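# Slide three sleeves onto separate pins, banded end down

## Task

Three sleeves will be delivered. Give each sleeve a different pin, fit it on with its coloured band at the bottom, and press it down until it rests on the table. A sleeve that drops onto the rim of a pin and slides down from there may not count.

## Robot and tools

Robot: two arms, left_arm and right_arm, each ending in a five-fingered hand (right_arm a right hand, left_arm its mirror-image left hand). Cameras: cam_head_left, cam_head_right, cam_high, cam_low (896x504) and cam_left_wrist, cam_right_wrist (672x504).

Scene frame: origin on the table top, halfway between the nominal arm bases; +z up, +x away from the robot over the table, left_arm on the +y side (image sides may differ). Calibrated bases: left_arm at (-0.012, +0.339, 0) m, right_arm at (-0.059, -0.422, 0) m. Reported positions and orientations can be a few cm off, more at long reach.

Hand point: a point fixed to the palm, about 0.15 m out from the wrist flange and 0.05 m in front of the palm. Its +z runs along the straightened fingers (tips 0.06-0.07 m past it), +y points out of the palm, +x runs across the palm away from the thumb on the right hand and toward the thumb on the left hand. A bracket on the little-finger side of the wrist sticks out and can strike things; with fingers level the wrist may hang lower than the hand.

The row (used by every tool that moves the robot): 28 numbers, each in [-1, 1], always covering both arms. Order: left_arm dx, dy, dz, rx, ry, rz; left hand thumb_turn, thumb_bend, index, middle, ring, little; left force_limit, speed; then the same 14 for right_arm. The six pose numbers are offsets, not poses: they are measured from that arm's Hand target as it stood when the action or move began, along that Hand target's own axes, where 1.0 equals 0.6 m or 180 degrees; rx, ry, rz form one rotation vector. All zeros re-commands the current Hand target; sending the same offset again moves further. The six hand numbers are absolute motor targets: -1 open/straight (thumb beside palm), +1 closed (thumb across the palm). Alternatively put grasp numbers a, b, c in the first three hand places and exactly 0 in the other three: a curls index and middle and bends the thumb, b curls ring and little, c swings the thumb in front of the palm; (0,0,0) is fully open. force_limit maps -1..+1 to roughly 0..10 N at the fingertip (15 N for the thumb motors); speed rises from near zero at -1 to full at +0.48 and above. To leave a hand unchanged, repeat its last sent eight numbers (before any were sent: its hand_measured plus hand_force_limit and hand_speed). With the thumb across, the hand can wrap something roughly 0.035-0.065 m thick; close at speed -0.94 or slower for a gentle grip. Orientation commands are clipped to within 32 degrees of the measured orientation each step.

Tools:
- execute_actions(actions, cameras): actions is a list of actions, each a list of up to 15 rows, one row per 1/30 s step; a short action repeats its last row. Each row is counted from the start-of-action Hand target. An empty list returns state plus all camera images.
- move(target, speed, blend, stop_force, zero, blocking, cameras): straight-line path of each hand point toward one row or a list of up to 15 rows, all offsets counted from the same starting Hand targets. speed in m/s, 0.002-3.6, default 0.25 (turning up to twice that in rad/s); blend in m rounds corners of a list; stop_force in N, 3-120, ends an arm's path when its wrist sensor feels that much push (unreliable while the hand turns); zero (default true) rezeroes before the move; blocking=false returns early and cannot combine with stop_force. Paths do not avoid obstacles, lag and can overshoot. Keep paths away from an arm's own base.
- wait(seconds 0-10), stop(), zoom_image(camera, region [x0, y0, x1, y1] in pixels, at most 504 each way, only on cameras in the latest images), show_instructions() for the reference pages, zero_wrist_force(arm: left_arm or right_arm), finished_scene(scene 1).

Results: per arm end_effector_position (m), end_effector_quat_wxyz and velocities in the scene frame; Hand target (base for next offsets; the hand often rests a little short of it); Joint positions and torques; hand_measured, hand_stopped_by (moving, target, force, stalled, fault) and hand_load_n, all in motor order; Wrist force/torque in the flange's axes plus the peak since the last shown. A move adds a 'move:' line with the outcome (done, off_target, moving, held, fault) and limits (paced = pose clipped, held = steps withheld). A dropped grip shows only as hand_load_n falling near 0.

Avoid: dropping sleeves or releasing them while moving, knocking anything off the table, fast impacts, and aiming past a firm contact (arms are stiff). About 150 N outside force or a joint torque limit (wrist joints 24.9 N m, others 133 N m) triggers a 10 s fault stop. Never let the arms or hands press on each other. Long holding or straining heats motors; 85 °C brakes the arm for 30-60 s. Loose objects may be nudged by outside pushes occasionally. End only once all three sleeves sit fully down on separate pins and stay there untouched.

Each tool is called after "Emit:" as name(argument=value, ...), one argument or row to a line, values as JSON.

Reference images:

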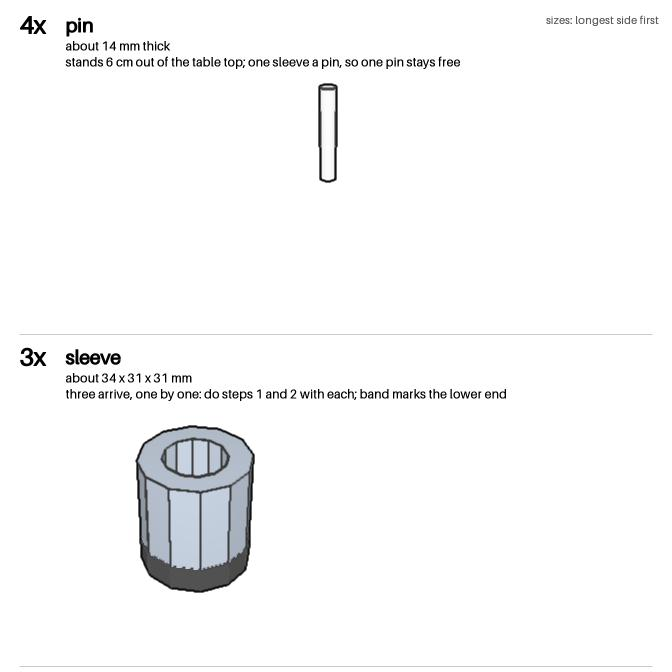

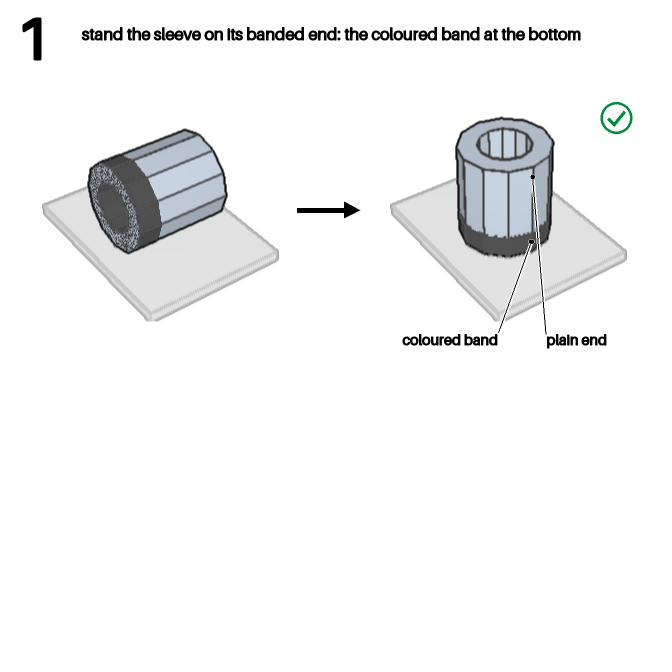

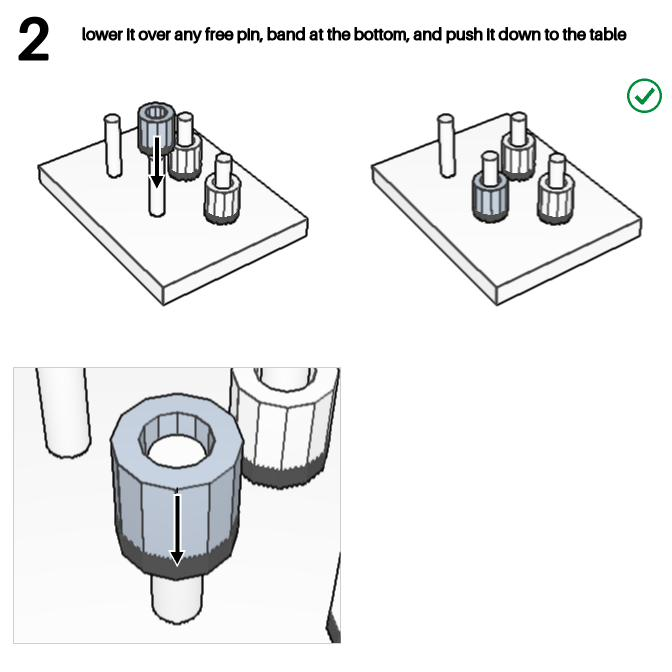

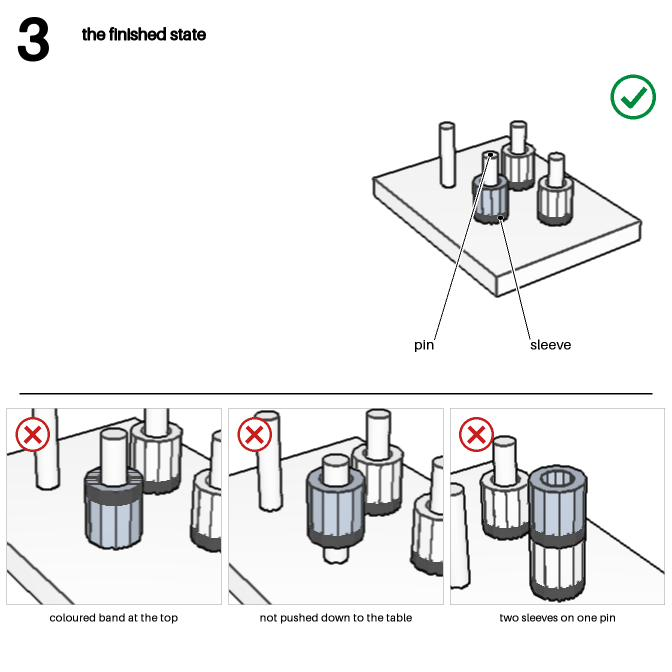

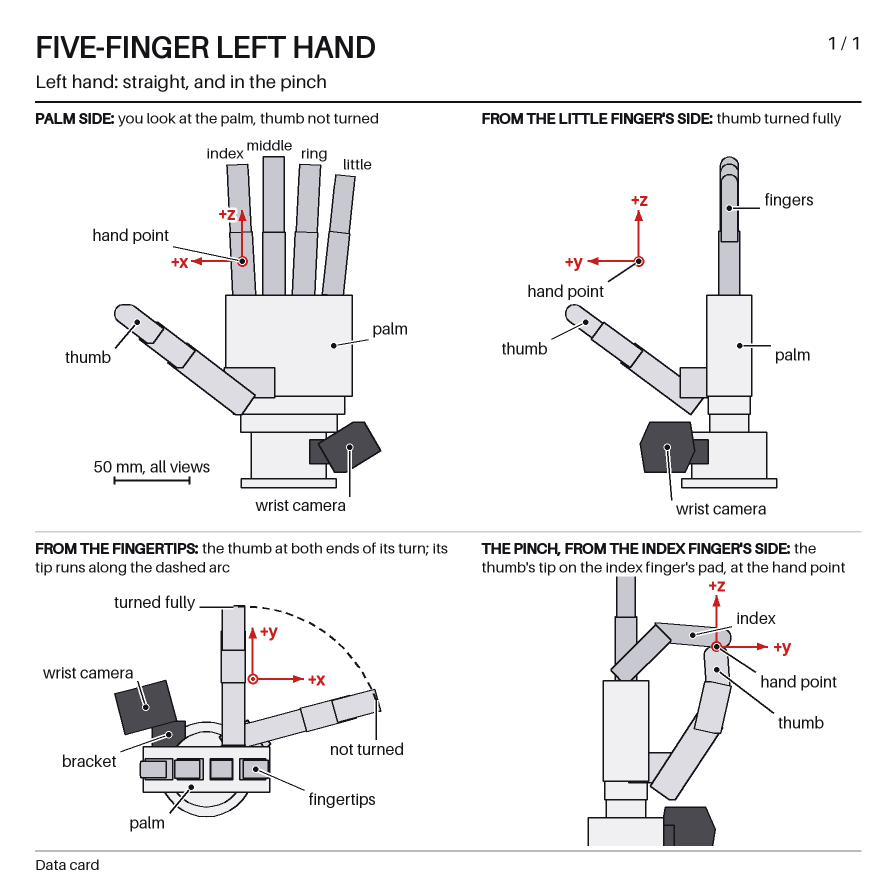

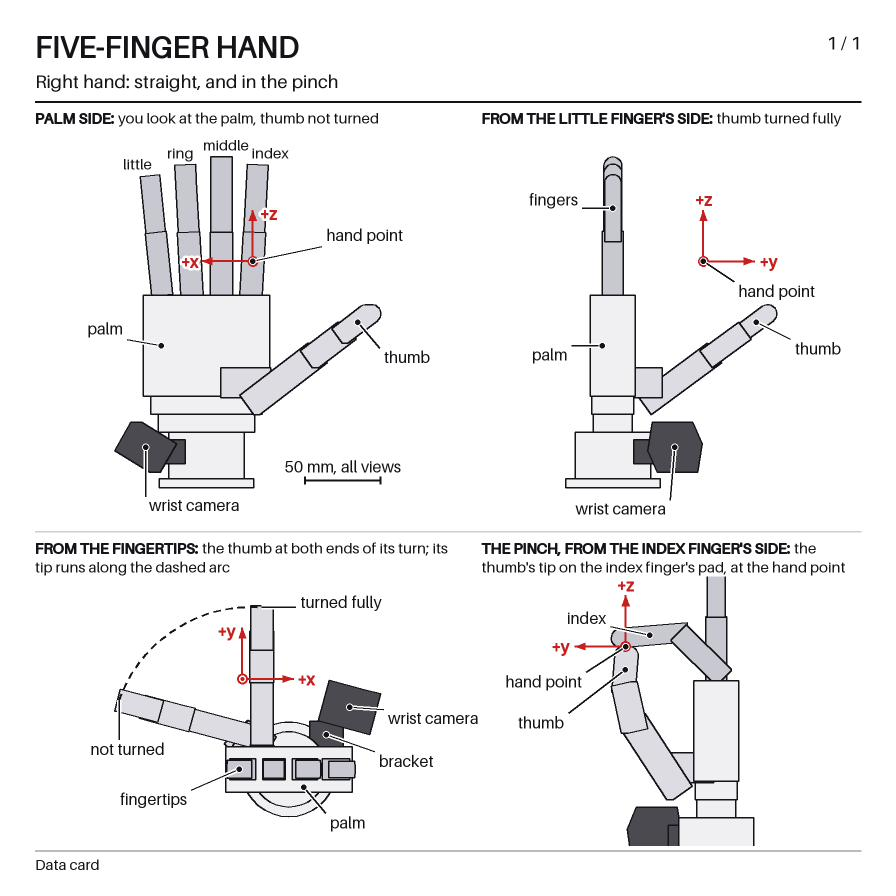

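## Session

Emit:
execute_actions(
  actions=[],
)

Scene clock: 0.00 s.
left_arm: end_effector_position=(+0.3795, +0.2717, +0.3260) hand_measured=(-1.000, -1.000, -1.000, -1.000, -1.000, -1.000) hand_load_n=(+0.0, +0.0, +0.0, +0.0, +0.0, +0.0) hand_stopped_by=(target, target, target, target, target, target) hand_force_limit=0.00 hand_speed=-0.80 end_effector_quat_wxyz=(-0.049, +0.798, -0.597, -0.072) | right_arm: end_effector_position=(+0.5651, -0.2131, +0.3767) hand_measured=(-1.000, -1.000, -1.000, -1.000, -1.000, -1.000) hand_load_n=(+0.0, +0.0, +0.0, +0.0, +0.0, +0.0) hand_stopped_by=(target, target, target, target, target, target) hand_force_limit=0.00 hand_speed=-0.80 end_effector_quat_wxyz=(+0.209, -0.063, +0.976, +0.018)
Joint positions: left_arm=[3.328 -1.923 -1.185 1.508 -1.743 3.011] | right_arm=[-0.012 -1.041 0.776 1.418 1.507 -1.692]
Joint velocities: within noise
Joint torques (N m): no reading
Motor temperatures (°C): left_arm=[29 37 44 36 41 33] | right_arm=[33 26 33 38 42 37]
Wrist force (N): no reading
Wrist torque (N m): no reading
Wrist force, peak (N): no reading
Hand target: left_arm +0.3795, +0.2717, +0.3260; -0.049, +0.798, -0.597, -0.072 | right_arm +0.5651, -0.2131, +0.3767; +0.209, -0.063, +0.976, +0.018

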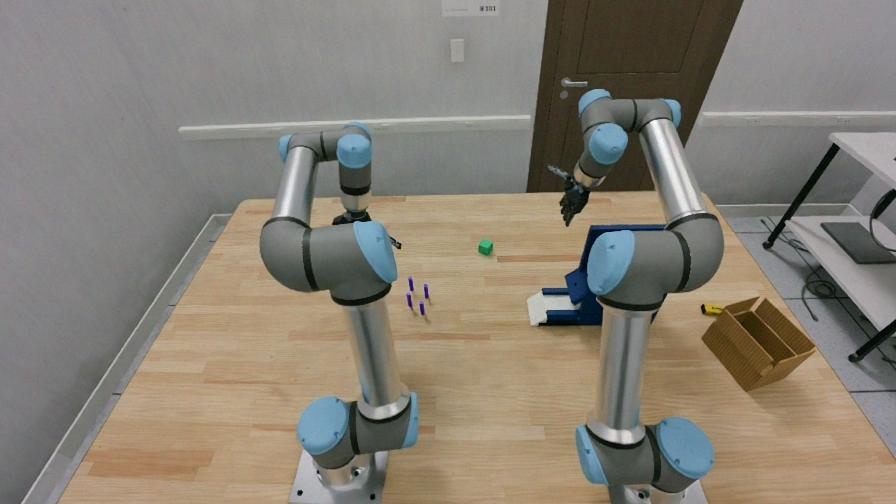

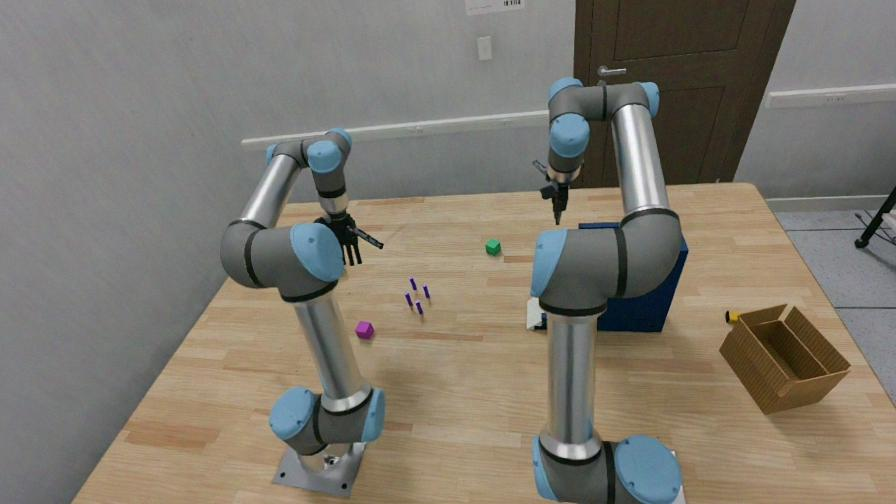

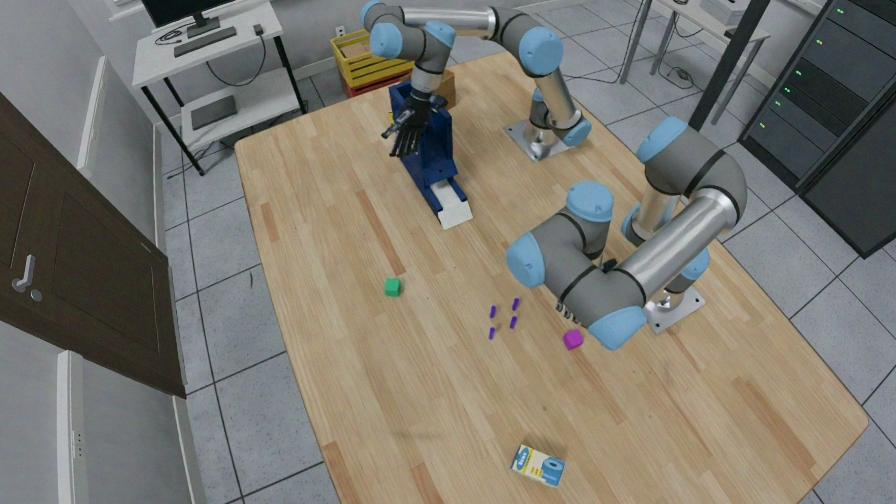

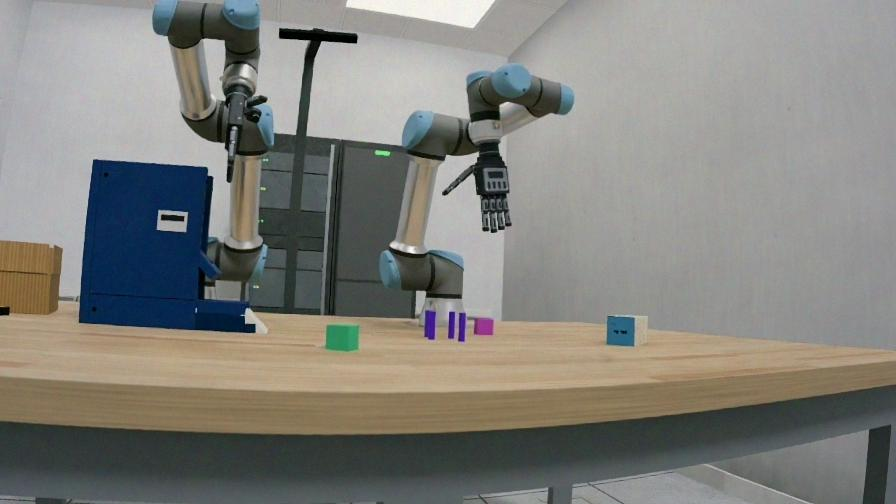

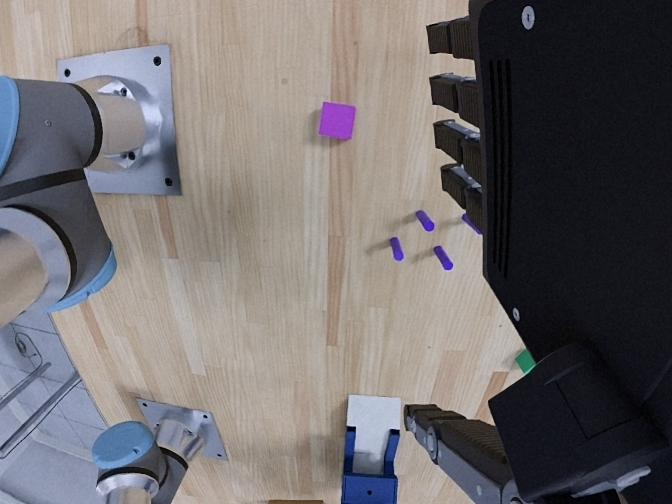

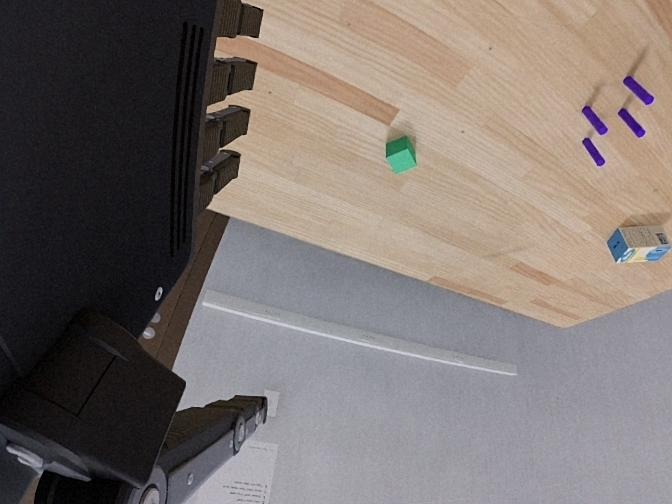

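Emit:
zoom_image(
  camera="cam_high",
  region=[340, 60, 620, 360],
)

Emit:
zoom_image(
  camera="cam_head_left",
  region=[360, 200, 700, 390],
)

Emit:
zoom_image(
  camera="cam_head_right",
  region=[330, 200, 700, 390],
)

Emit:
zoom_image(
  camera="cam_low",
  region=[60, 140, 520, 370],
)

Emit:
zoom_image(
  camera="cam_left_wrist",
  region=[300, 80, 560, 504],
)

Scaled by 1.680 from the camera's 896x504 image, which has a finer 1280x720 frame.

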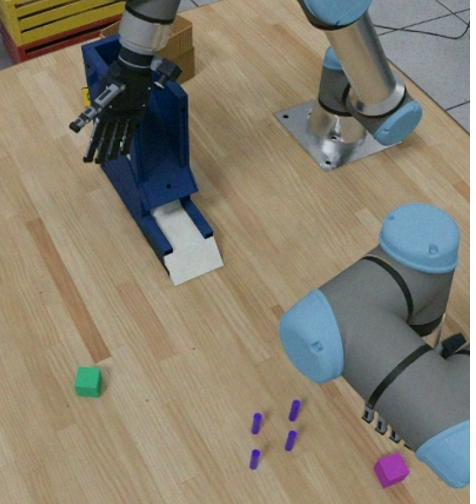

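Scaled by 1.482 from the camera's 896x504 image, which has a finer 1280x720 frame.

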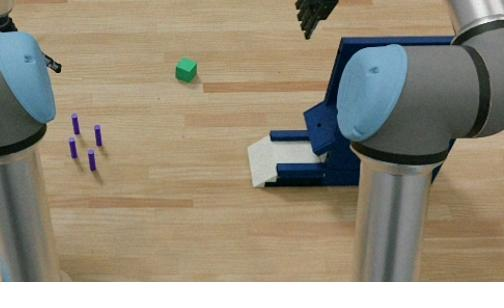

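Scaled by 1.362 from the camera's 896x504 image, which has a finer 1280x720 frame.

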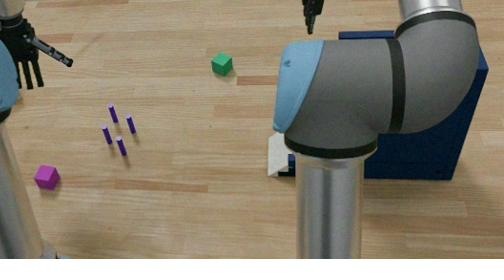

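Scaled by 1.096 from the camera's 896x504 image, which has a finer 1280x720 frame.

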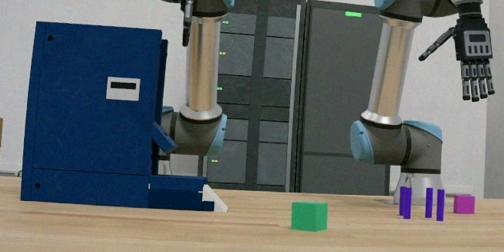

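Scaled by 1.189 from the camera's 672x504 image, which has a finer 960x720 frame.

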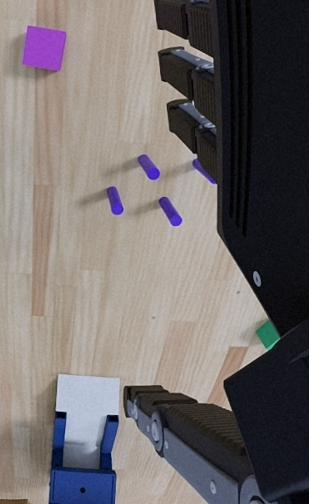

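Emit:
wait(
  seconds=0.5,
  cameras=["all"],
)

Scene clock: 72.83 s.
left_arm: end_effector_position=(+0.3795, +0.2717, +0.3260) hand_measured=(-1.000, -1.000, -1.000, -1.000, -1.000, -1.000) hand_load_n=(+0.0, +0.5, +0.0, +0.0, +0.0, +0.0) hand_stopped_by=(target, target, target, target, target, target) hand_force_limit=0.00 hand_speed=-0.80 end_effector_quat_wxyz=(-0.049, +0.798, -0.597, -0.072) | right_arm: end_effector_position=(+0.5651, -0.2131, +0.3767) hand_measured=(-1.000, -1.000, -1.000, -1.000, -1.000, -1.000) hand_load_n=(+0.0, +0.0, +0.0, +0.0, +0.0, +0.0) hand_stopped_by=(target, target, target, target, target, target) hand_force_limit=0.00 hand_speed=-0.80 end_effector_quat_wxyz=(+0.209, -0.063, +0.976, +0.018)
Joint positions: left_arm=[3.328 -1.923 -1.185 1.508 -1.743 3.011] | right_arm=[-0.012 -1.041 0.776 1.418 1.507 -1.692]
Joint torques (N m): left_arm=[0.22 40.86 20.15 -4.14 -0.6 0.84] | right_arm=[-0.5 -47.42 -21.71 2.29 -1.1 0.34]
Wrist force (N): left_arm=[0.0 0.0 0.5] | right_arm=[-0.1 -0.1 0.0]
Wrist torque (N m): left_arm=[-0.02 0.01 0.00] | right_arm=[0.00 0.02 -0.01]
Wrist force, peak (N): left_arm=[0.0 0.2 0.7] | right_arm=[-0.2 -0.6 -0.2]
Hand target: left_arm +0.3795, +0.2717, +0.3260; -0.049, +0.798, -0.597, -0.072 | right_arm +0.5651, -0.2131, +0.3767; +0.209, -0.063, +0.976, +0.018
wait: 0.50 s; at rest from the start

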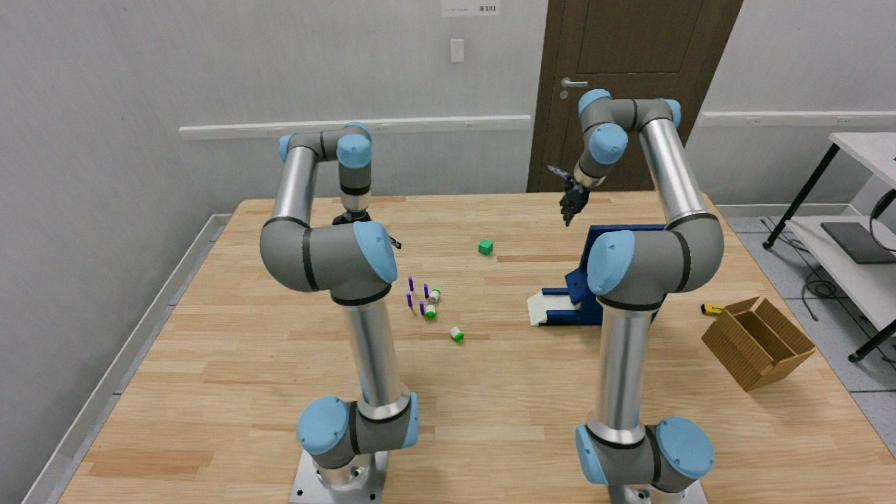

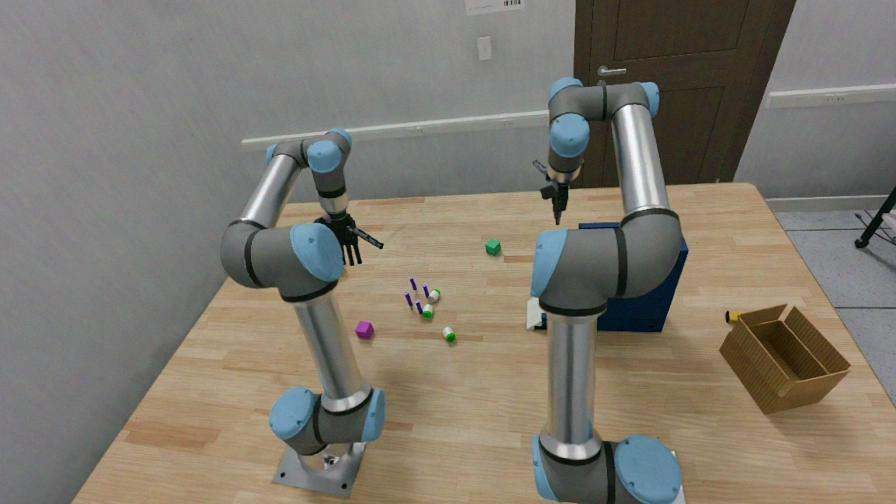

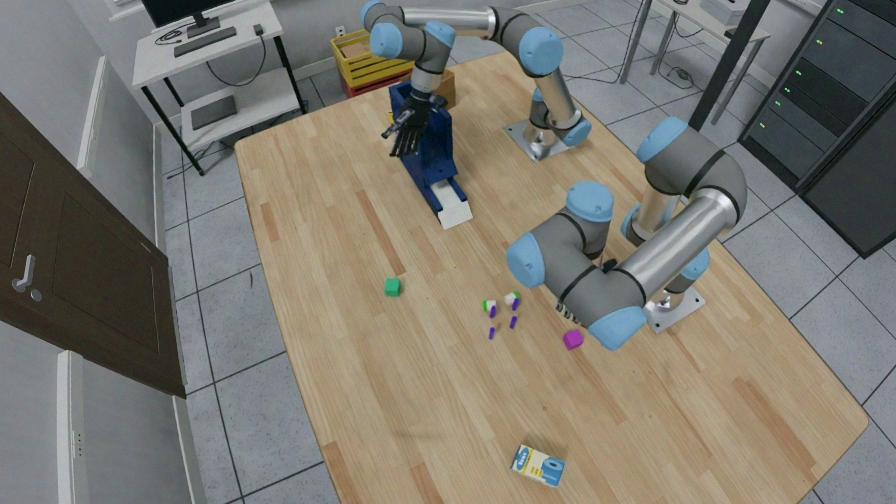

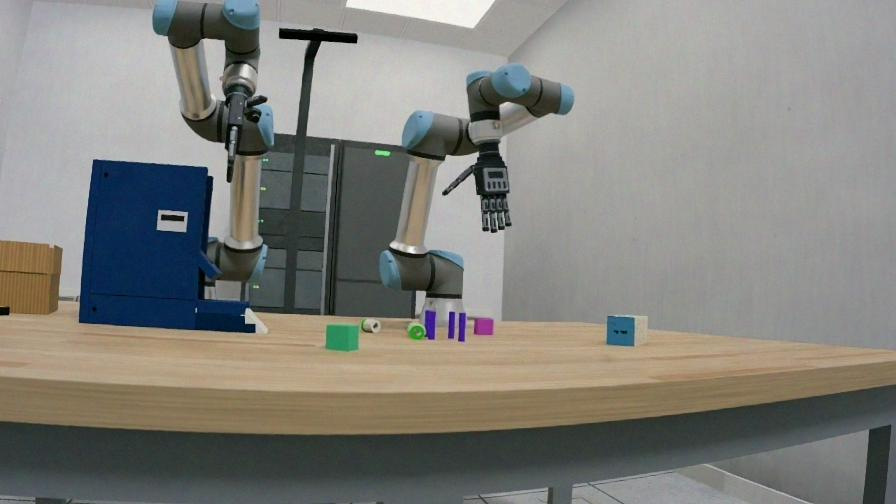

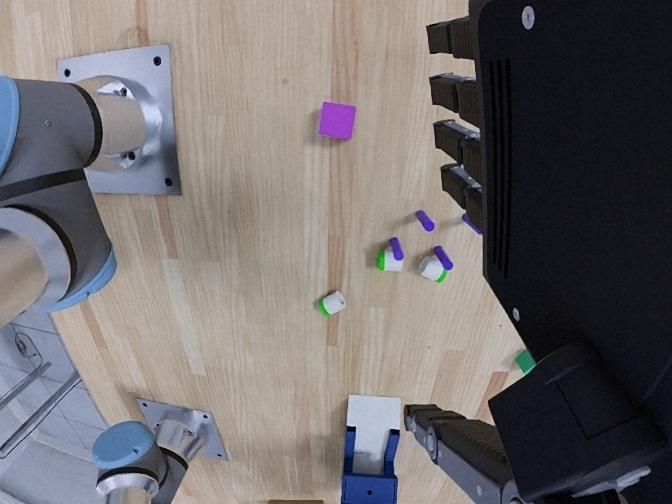

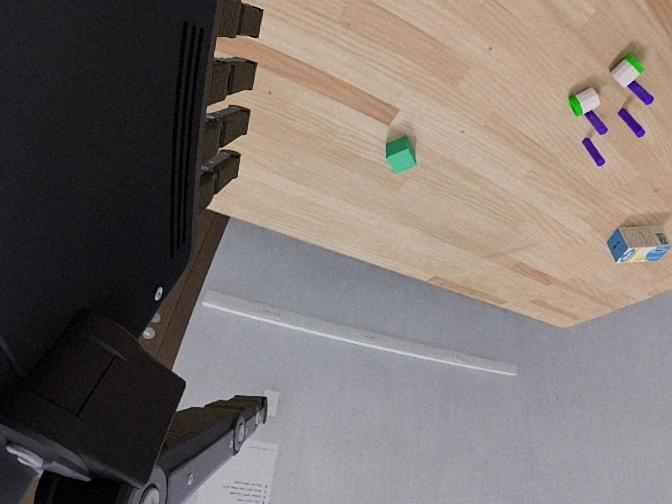

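Emit:
zoom_image(
  camera="cam_left_wrist",
  region=[290, 180, 500, 340],
)

Emit:
zoom_image(
  camera="cam_head_left",
  region=[380, 260, 500, 360],
)

Emit:
zoom_image(
  camera="cam_high",
  region=[440, 260, 560, 360],
)

Emit:
zoom_image(
  camera="cam_low",
  region=[320, 290, 520, 370],
)

Emit:
zoom_image(
  camera="cam_head_right",
  region=[380, 260, 500, 360],
)

Scaled by 2.400 from the camera's 672x504 image, which has a finer 960x720 frame.

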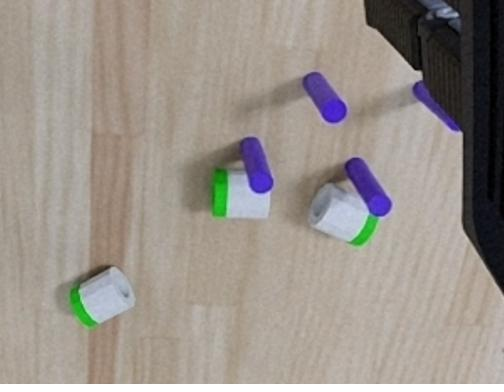

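Scaled by 4.200 from the camera's 896x504 image, which has a finer 1280x720 frame.

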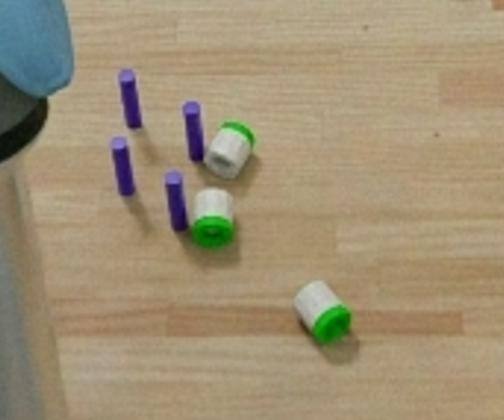

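Scaled by 4.200 from the camera's 896x504 image, which has a finer 1280x720 frame.

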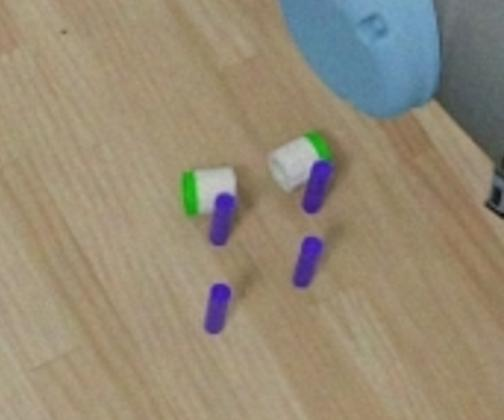

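Scaled by 2.520 from the camera's 896x504 image, which has a finer 1280x720 frame.

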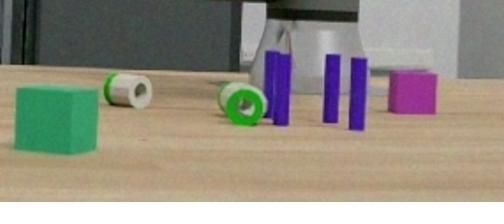

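Scaled by 4.200 from the camera's 896x504 image, which has a finer 1280x720 frame.

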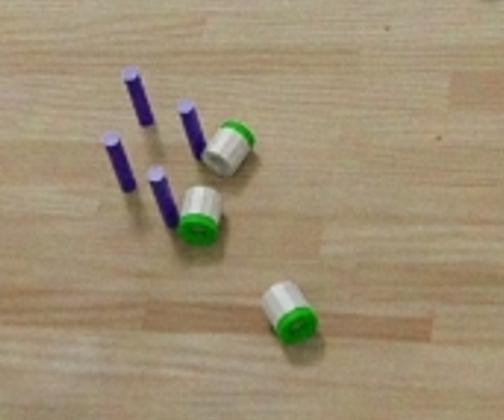

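Emit:
move(
  target=[-0.0933,-0.2878,0.1598,-0.0462,0.16,0.0094,-1,-1,-1,-1,-1,-1,0.0,-0.8, 0.2793,0.4308,0.1653,0.1684,-0.1222,-0.4540,1,-0.5,-0.5,-0.5,1,1,0.0,0.0],
  cameras=["all"],
)

Scene clock: 230.37 s.
left_arm: end_effector_position=(+0.5243, +0.3892, +0.2401) hand_measured=(-1.000, -1.000, -1.000, -1.000, -1.000, -1.000) hand_load_n=(+0.0, +0.0, +0.0, +0.0, +0.0, +0.0) hand_stopped_by=(target, target, target, target, target, target) hand_force_limit=0.00 hand_speed=-0.80 end_effector_quat_wxyz=(+0.159, +0.783, -0.595, +0.085) | right_arm: end_effector_position=(+0.4202, +0.0299, +0.2196) hand_measured=(+1.000, -0.500, -0.500, -0.500, +1.000, +1.000) hand_load_n=(+0.0, +0.0, +0.0, +0.0, +0.0, +0.0) hand_stopped_by=(target, target, target, target, target, target) hand_force_limit=0.00 hand_speed=0.00 end_effector_quat_wxyz=(-0.343, +0.618, -0.619, +0.343)
Joint positions: left_arm=[3.676 -2.411 -0.766 1.376 -1.287 3.41] | right_arm=[0.686 -1.145 1.322 0.504 2.143 -2.728]
Joint torques (N m): left_arm=[-7.81 59.9 7.71 -0.15 -0.46 -2.12] | right_arm=[2.04 -50.32 -27.97 0.94 -1.87 -1.07]
Wrist force (N): left_arm=[1.1 0.2 0.9] | right_arm=[-0.8 -0.4 -1.1]
Wrist torque (N m): left_arm=[-0.03 0.04 0.07] | right_arm=[0.10 0.20 -0.11]
Wrist force, peak (N): left_arm=[1.6 0.6 0.9] | right_arm=[-1.5 0.4 -1.5]
Hand target: left_arm +0.5243, +0.3892, +0.2401; +0.159, +0.783, -0.595, +0.085 | right_arm +0.4202, +0.0300, +0.2197; -0.343, +0.618, -0.618, +0.343
Off the commanded pose: left_arm 0.000 m, 0 deg | right_arm 0.000 m, 0 deg.
move: done

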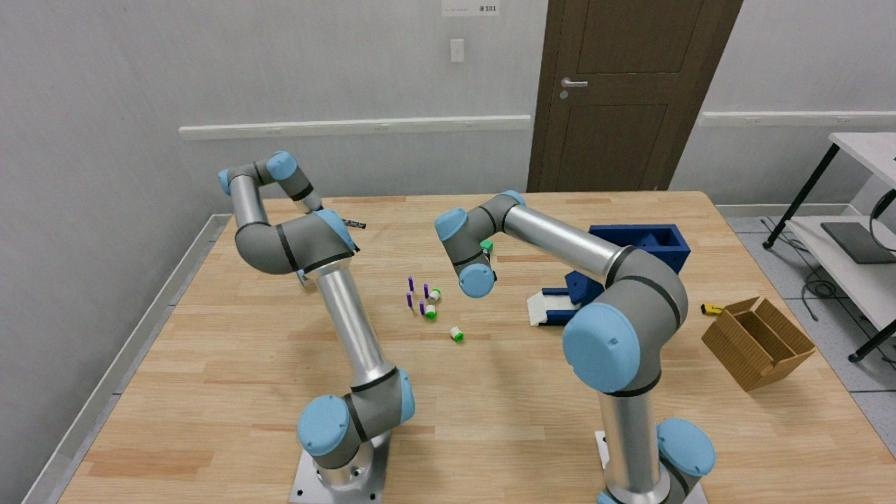

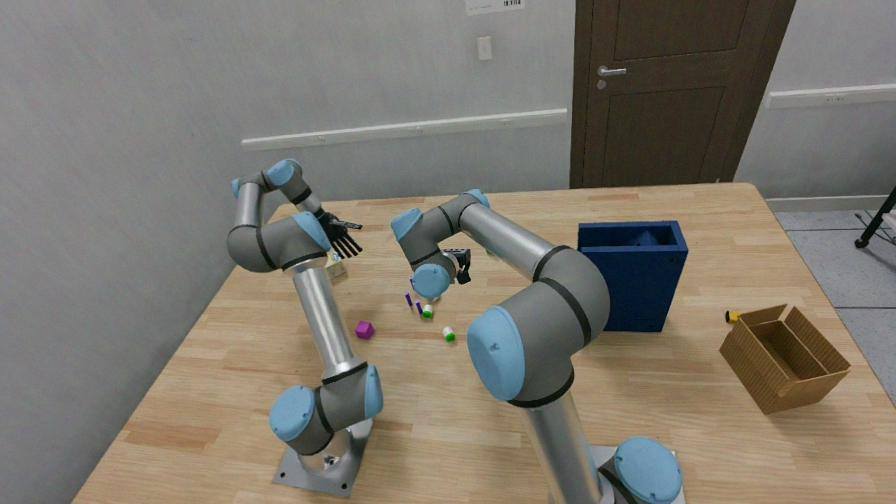

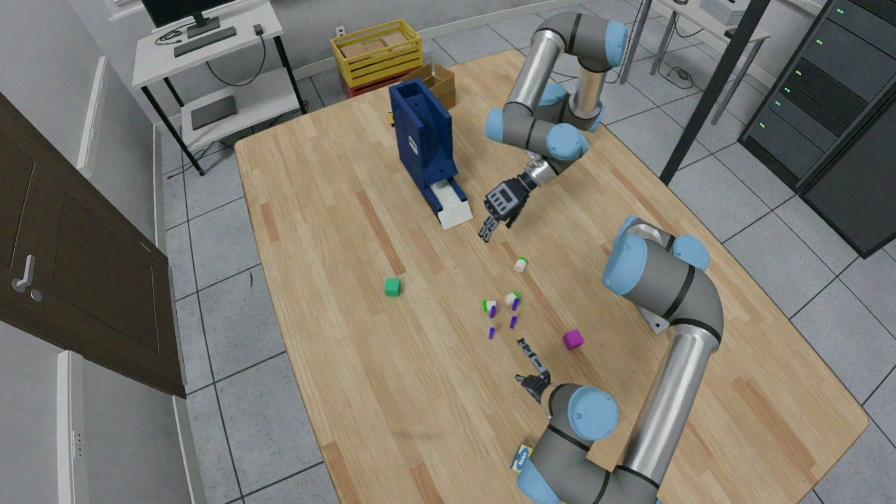

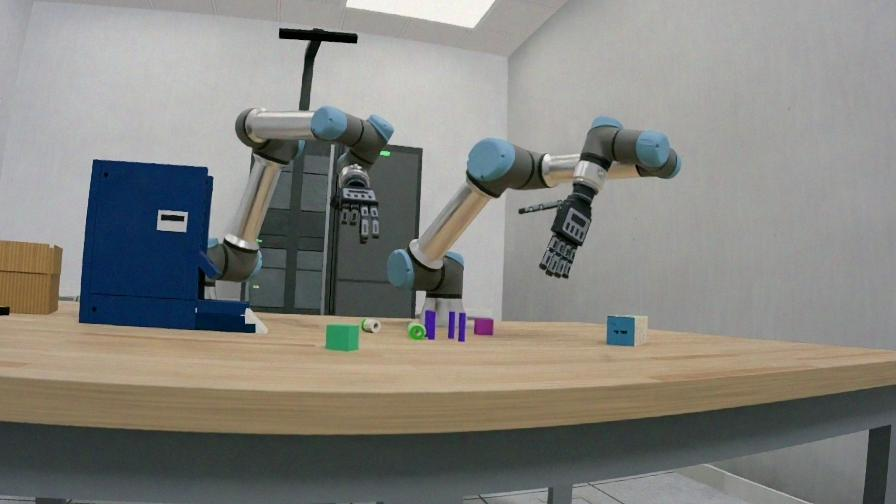

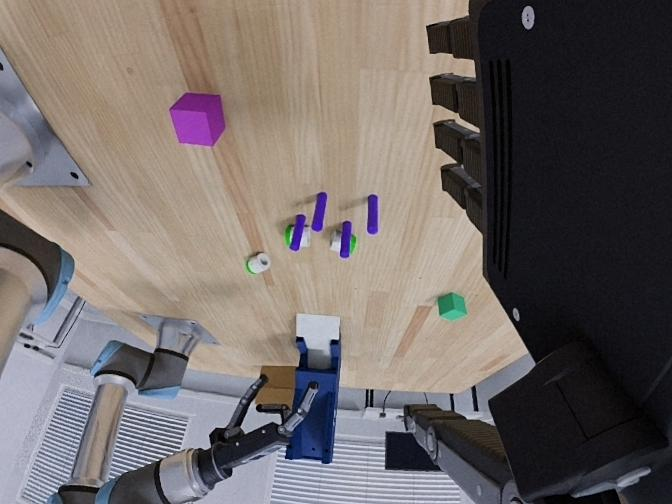

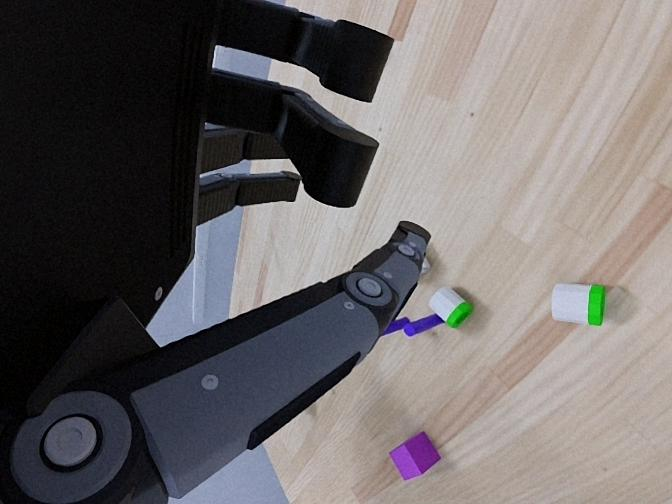

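Emit:
move(
  target=[0,0,0,0,0,0,-1,-1,-1,-1,-1,-1,0.0,-0.8, -0.18,0.150,0.0742,0.0667,0,0,1,-0.5,-0.5,-0.5,1,1,0.0,0.0],
  cameras=["cam_left_wrist","cam_right_wrist","cam_low","cam_high"],
)

Emit:
zoom_image(
  camera="cam_right_wrist",
  region=[300, 180, 672, 459],
)

Emit:
zoom_image(
  camera="cam_left_wrist",
  region=[220, 160, 430, 318],
)

Emit:
zoom_image(
  camera="cam_low",
  region=[330, 200, 530, 350],
)

Emit:
zoom_image(
  camera="cam_high",
  region=[420, 200, 580, 350],
)

Scene clock: 274.20 s.
left_arm: end_effector_position=(+0.5243, +0.3892, +0.2401) hand_measured=(-1.000, -1.000, -1.000, -1.000, -1.000, -1.000) hand_load_n=(+0.0, +0.0, +0.0, +0.0, +0.0, +0.0) hand_stopped_by=(target, target, target, target, target, target) hand_force_limit=0.00 hand_speed=-0.80 end_effector_quat_wxyz=(+0.159, +0.783, -0.595, +0.085) | right_arm: end_effector_position=(+0.4105, +0.1379, +0.1198) hand_measured=(+1.000, -0.500, -0.500, -0.500, +1.000, +1.000) hand_load_n=(+0.0, +0.0, +0.0, +0.0, +0.0, +0.0) hand_stopped_by=(target, target, target, target, target, target) hand_force_limit=0.00 hand_speed=0.00 end_effector_quat_wxyz=(-0.406, +0.579, -0.579, +0.406)
Joint positions: left_arm=[3.676 -2.411 -0.766 1.376 -1.287 3.41] | right_arm=[0.887 -0.913 1.308 0.13 2.392 -2.741]
Joint torques (N m): left_arm=[-7.09 62.95 7.03 -3.31 1.59 -1.44] | right_arm=[5.31 -35.89 -14.55 -1.46 1.23 2.07]
Wrist force (N): left_arm=[1.2 0.4 0.7] | right_arm=[-0.7 -0.4 -1.4]
Wrist torque (N m): left_arm=[0.00 0.01 0.09] | right_arm=[0.14 0.21 -0.04]
Wrist force, peak (N): left_arm=[1.5 0.5 1.1] | right_arm=[-2.3 1.3 -1.0]
Hand target: left_arm +0.5243, +0.3892, +0.2401; +0.159, +0.783, -0.595, +0.085 | right_arm +0.4105, +0.1380, +0.1197; -0.406, +0.579, -0.579, +0.406
Off the commanded pose: left_arm 0.000 m, 0 deg | right_arm 0.000 m, 0 deg.
move: done
Images, in order (width x height): cam_high 896x504, cam_low 896x504, cam_left_wrist 672x504, cam_right_wrist 672x504.

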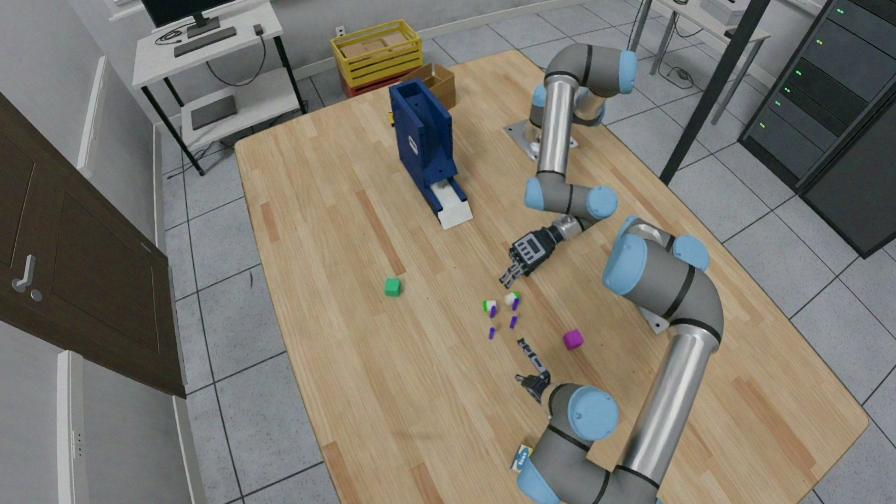

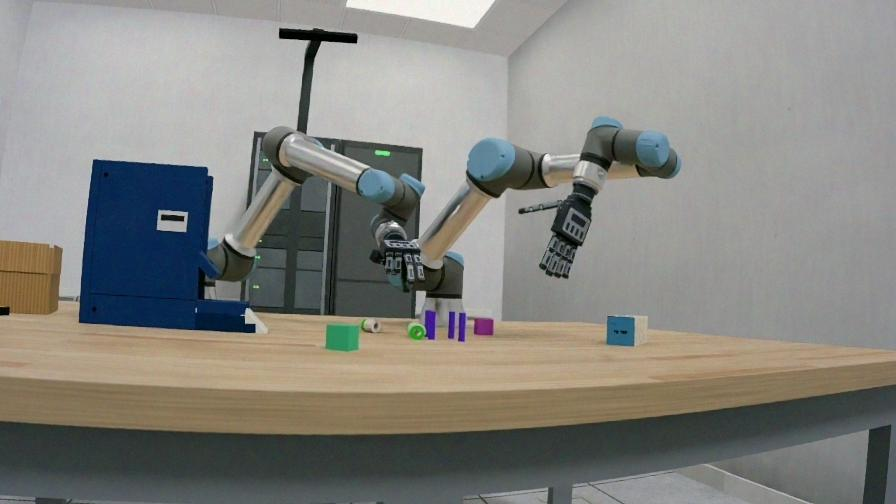

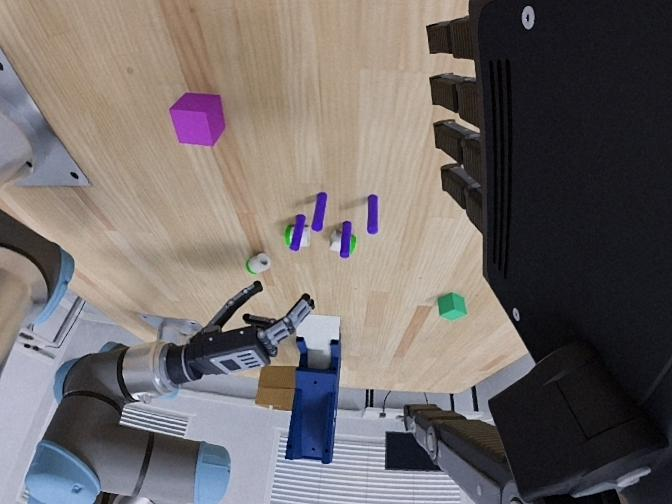

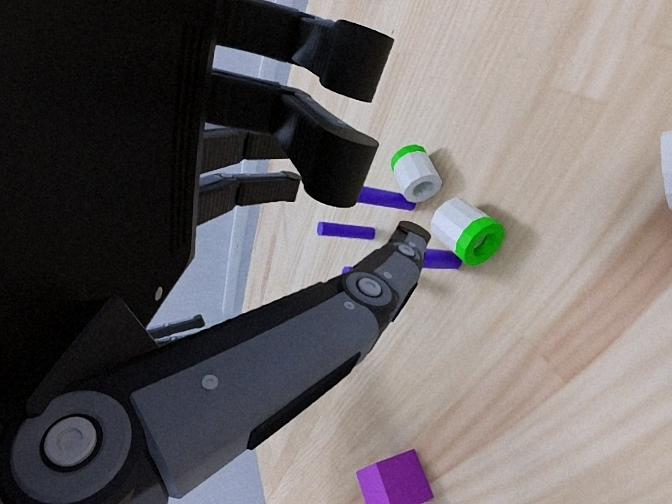

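Scaled by 1.355 from the camera's 672x504 image, which has a finer 960x720 frame.

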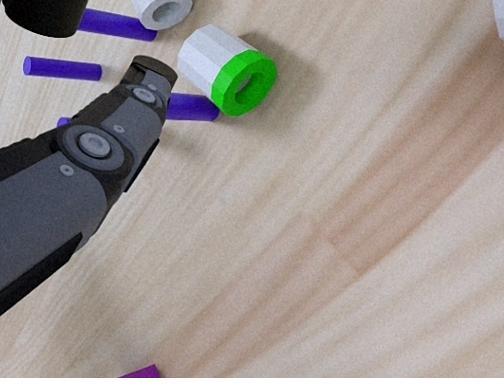

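Scaled by 2.400 from the camera's 672x504 image, which has a finer 960x720 frame.

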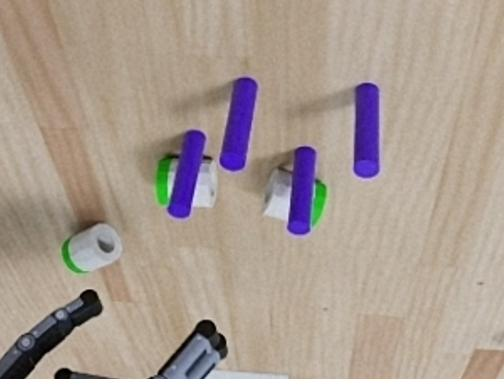

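Scaled by 2.520 from the camera's 896x504 image, which has a finer 1280x720 frame.

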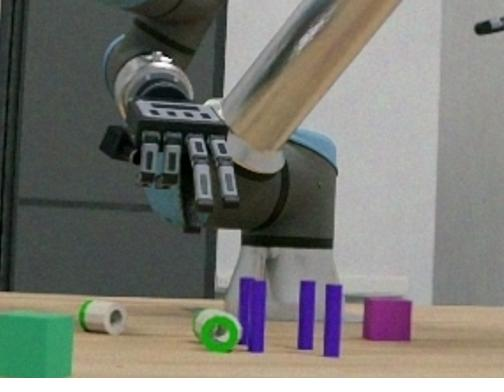

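Scaled by 3.150 from the camera's 896x504 image, which has a finer 1280x720 frame.

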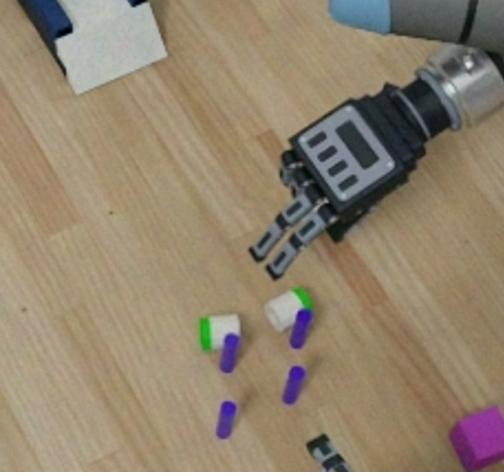

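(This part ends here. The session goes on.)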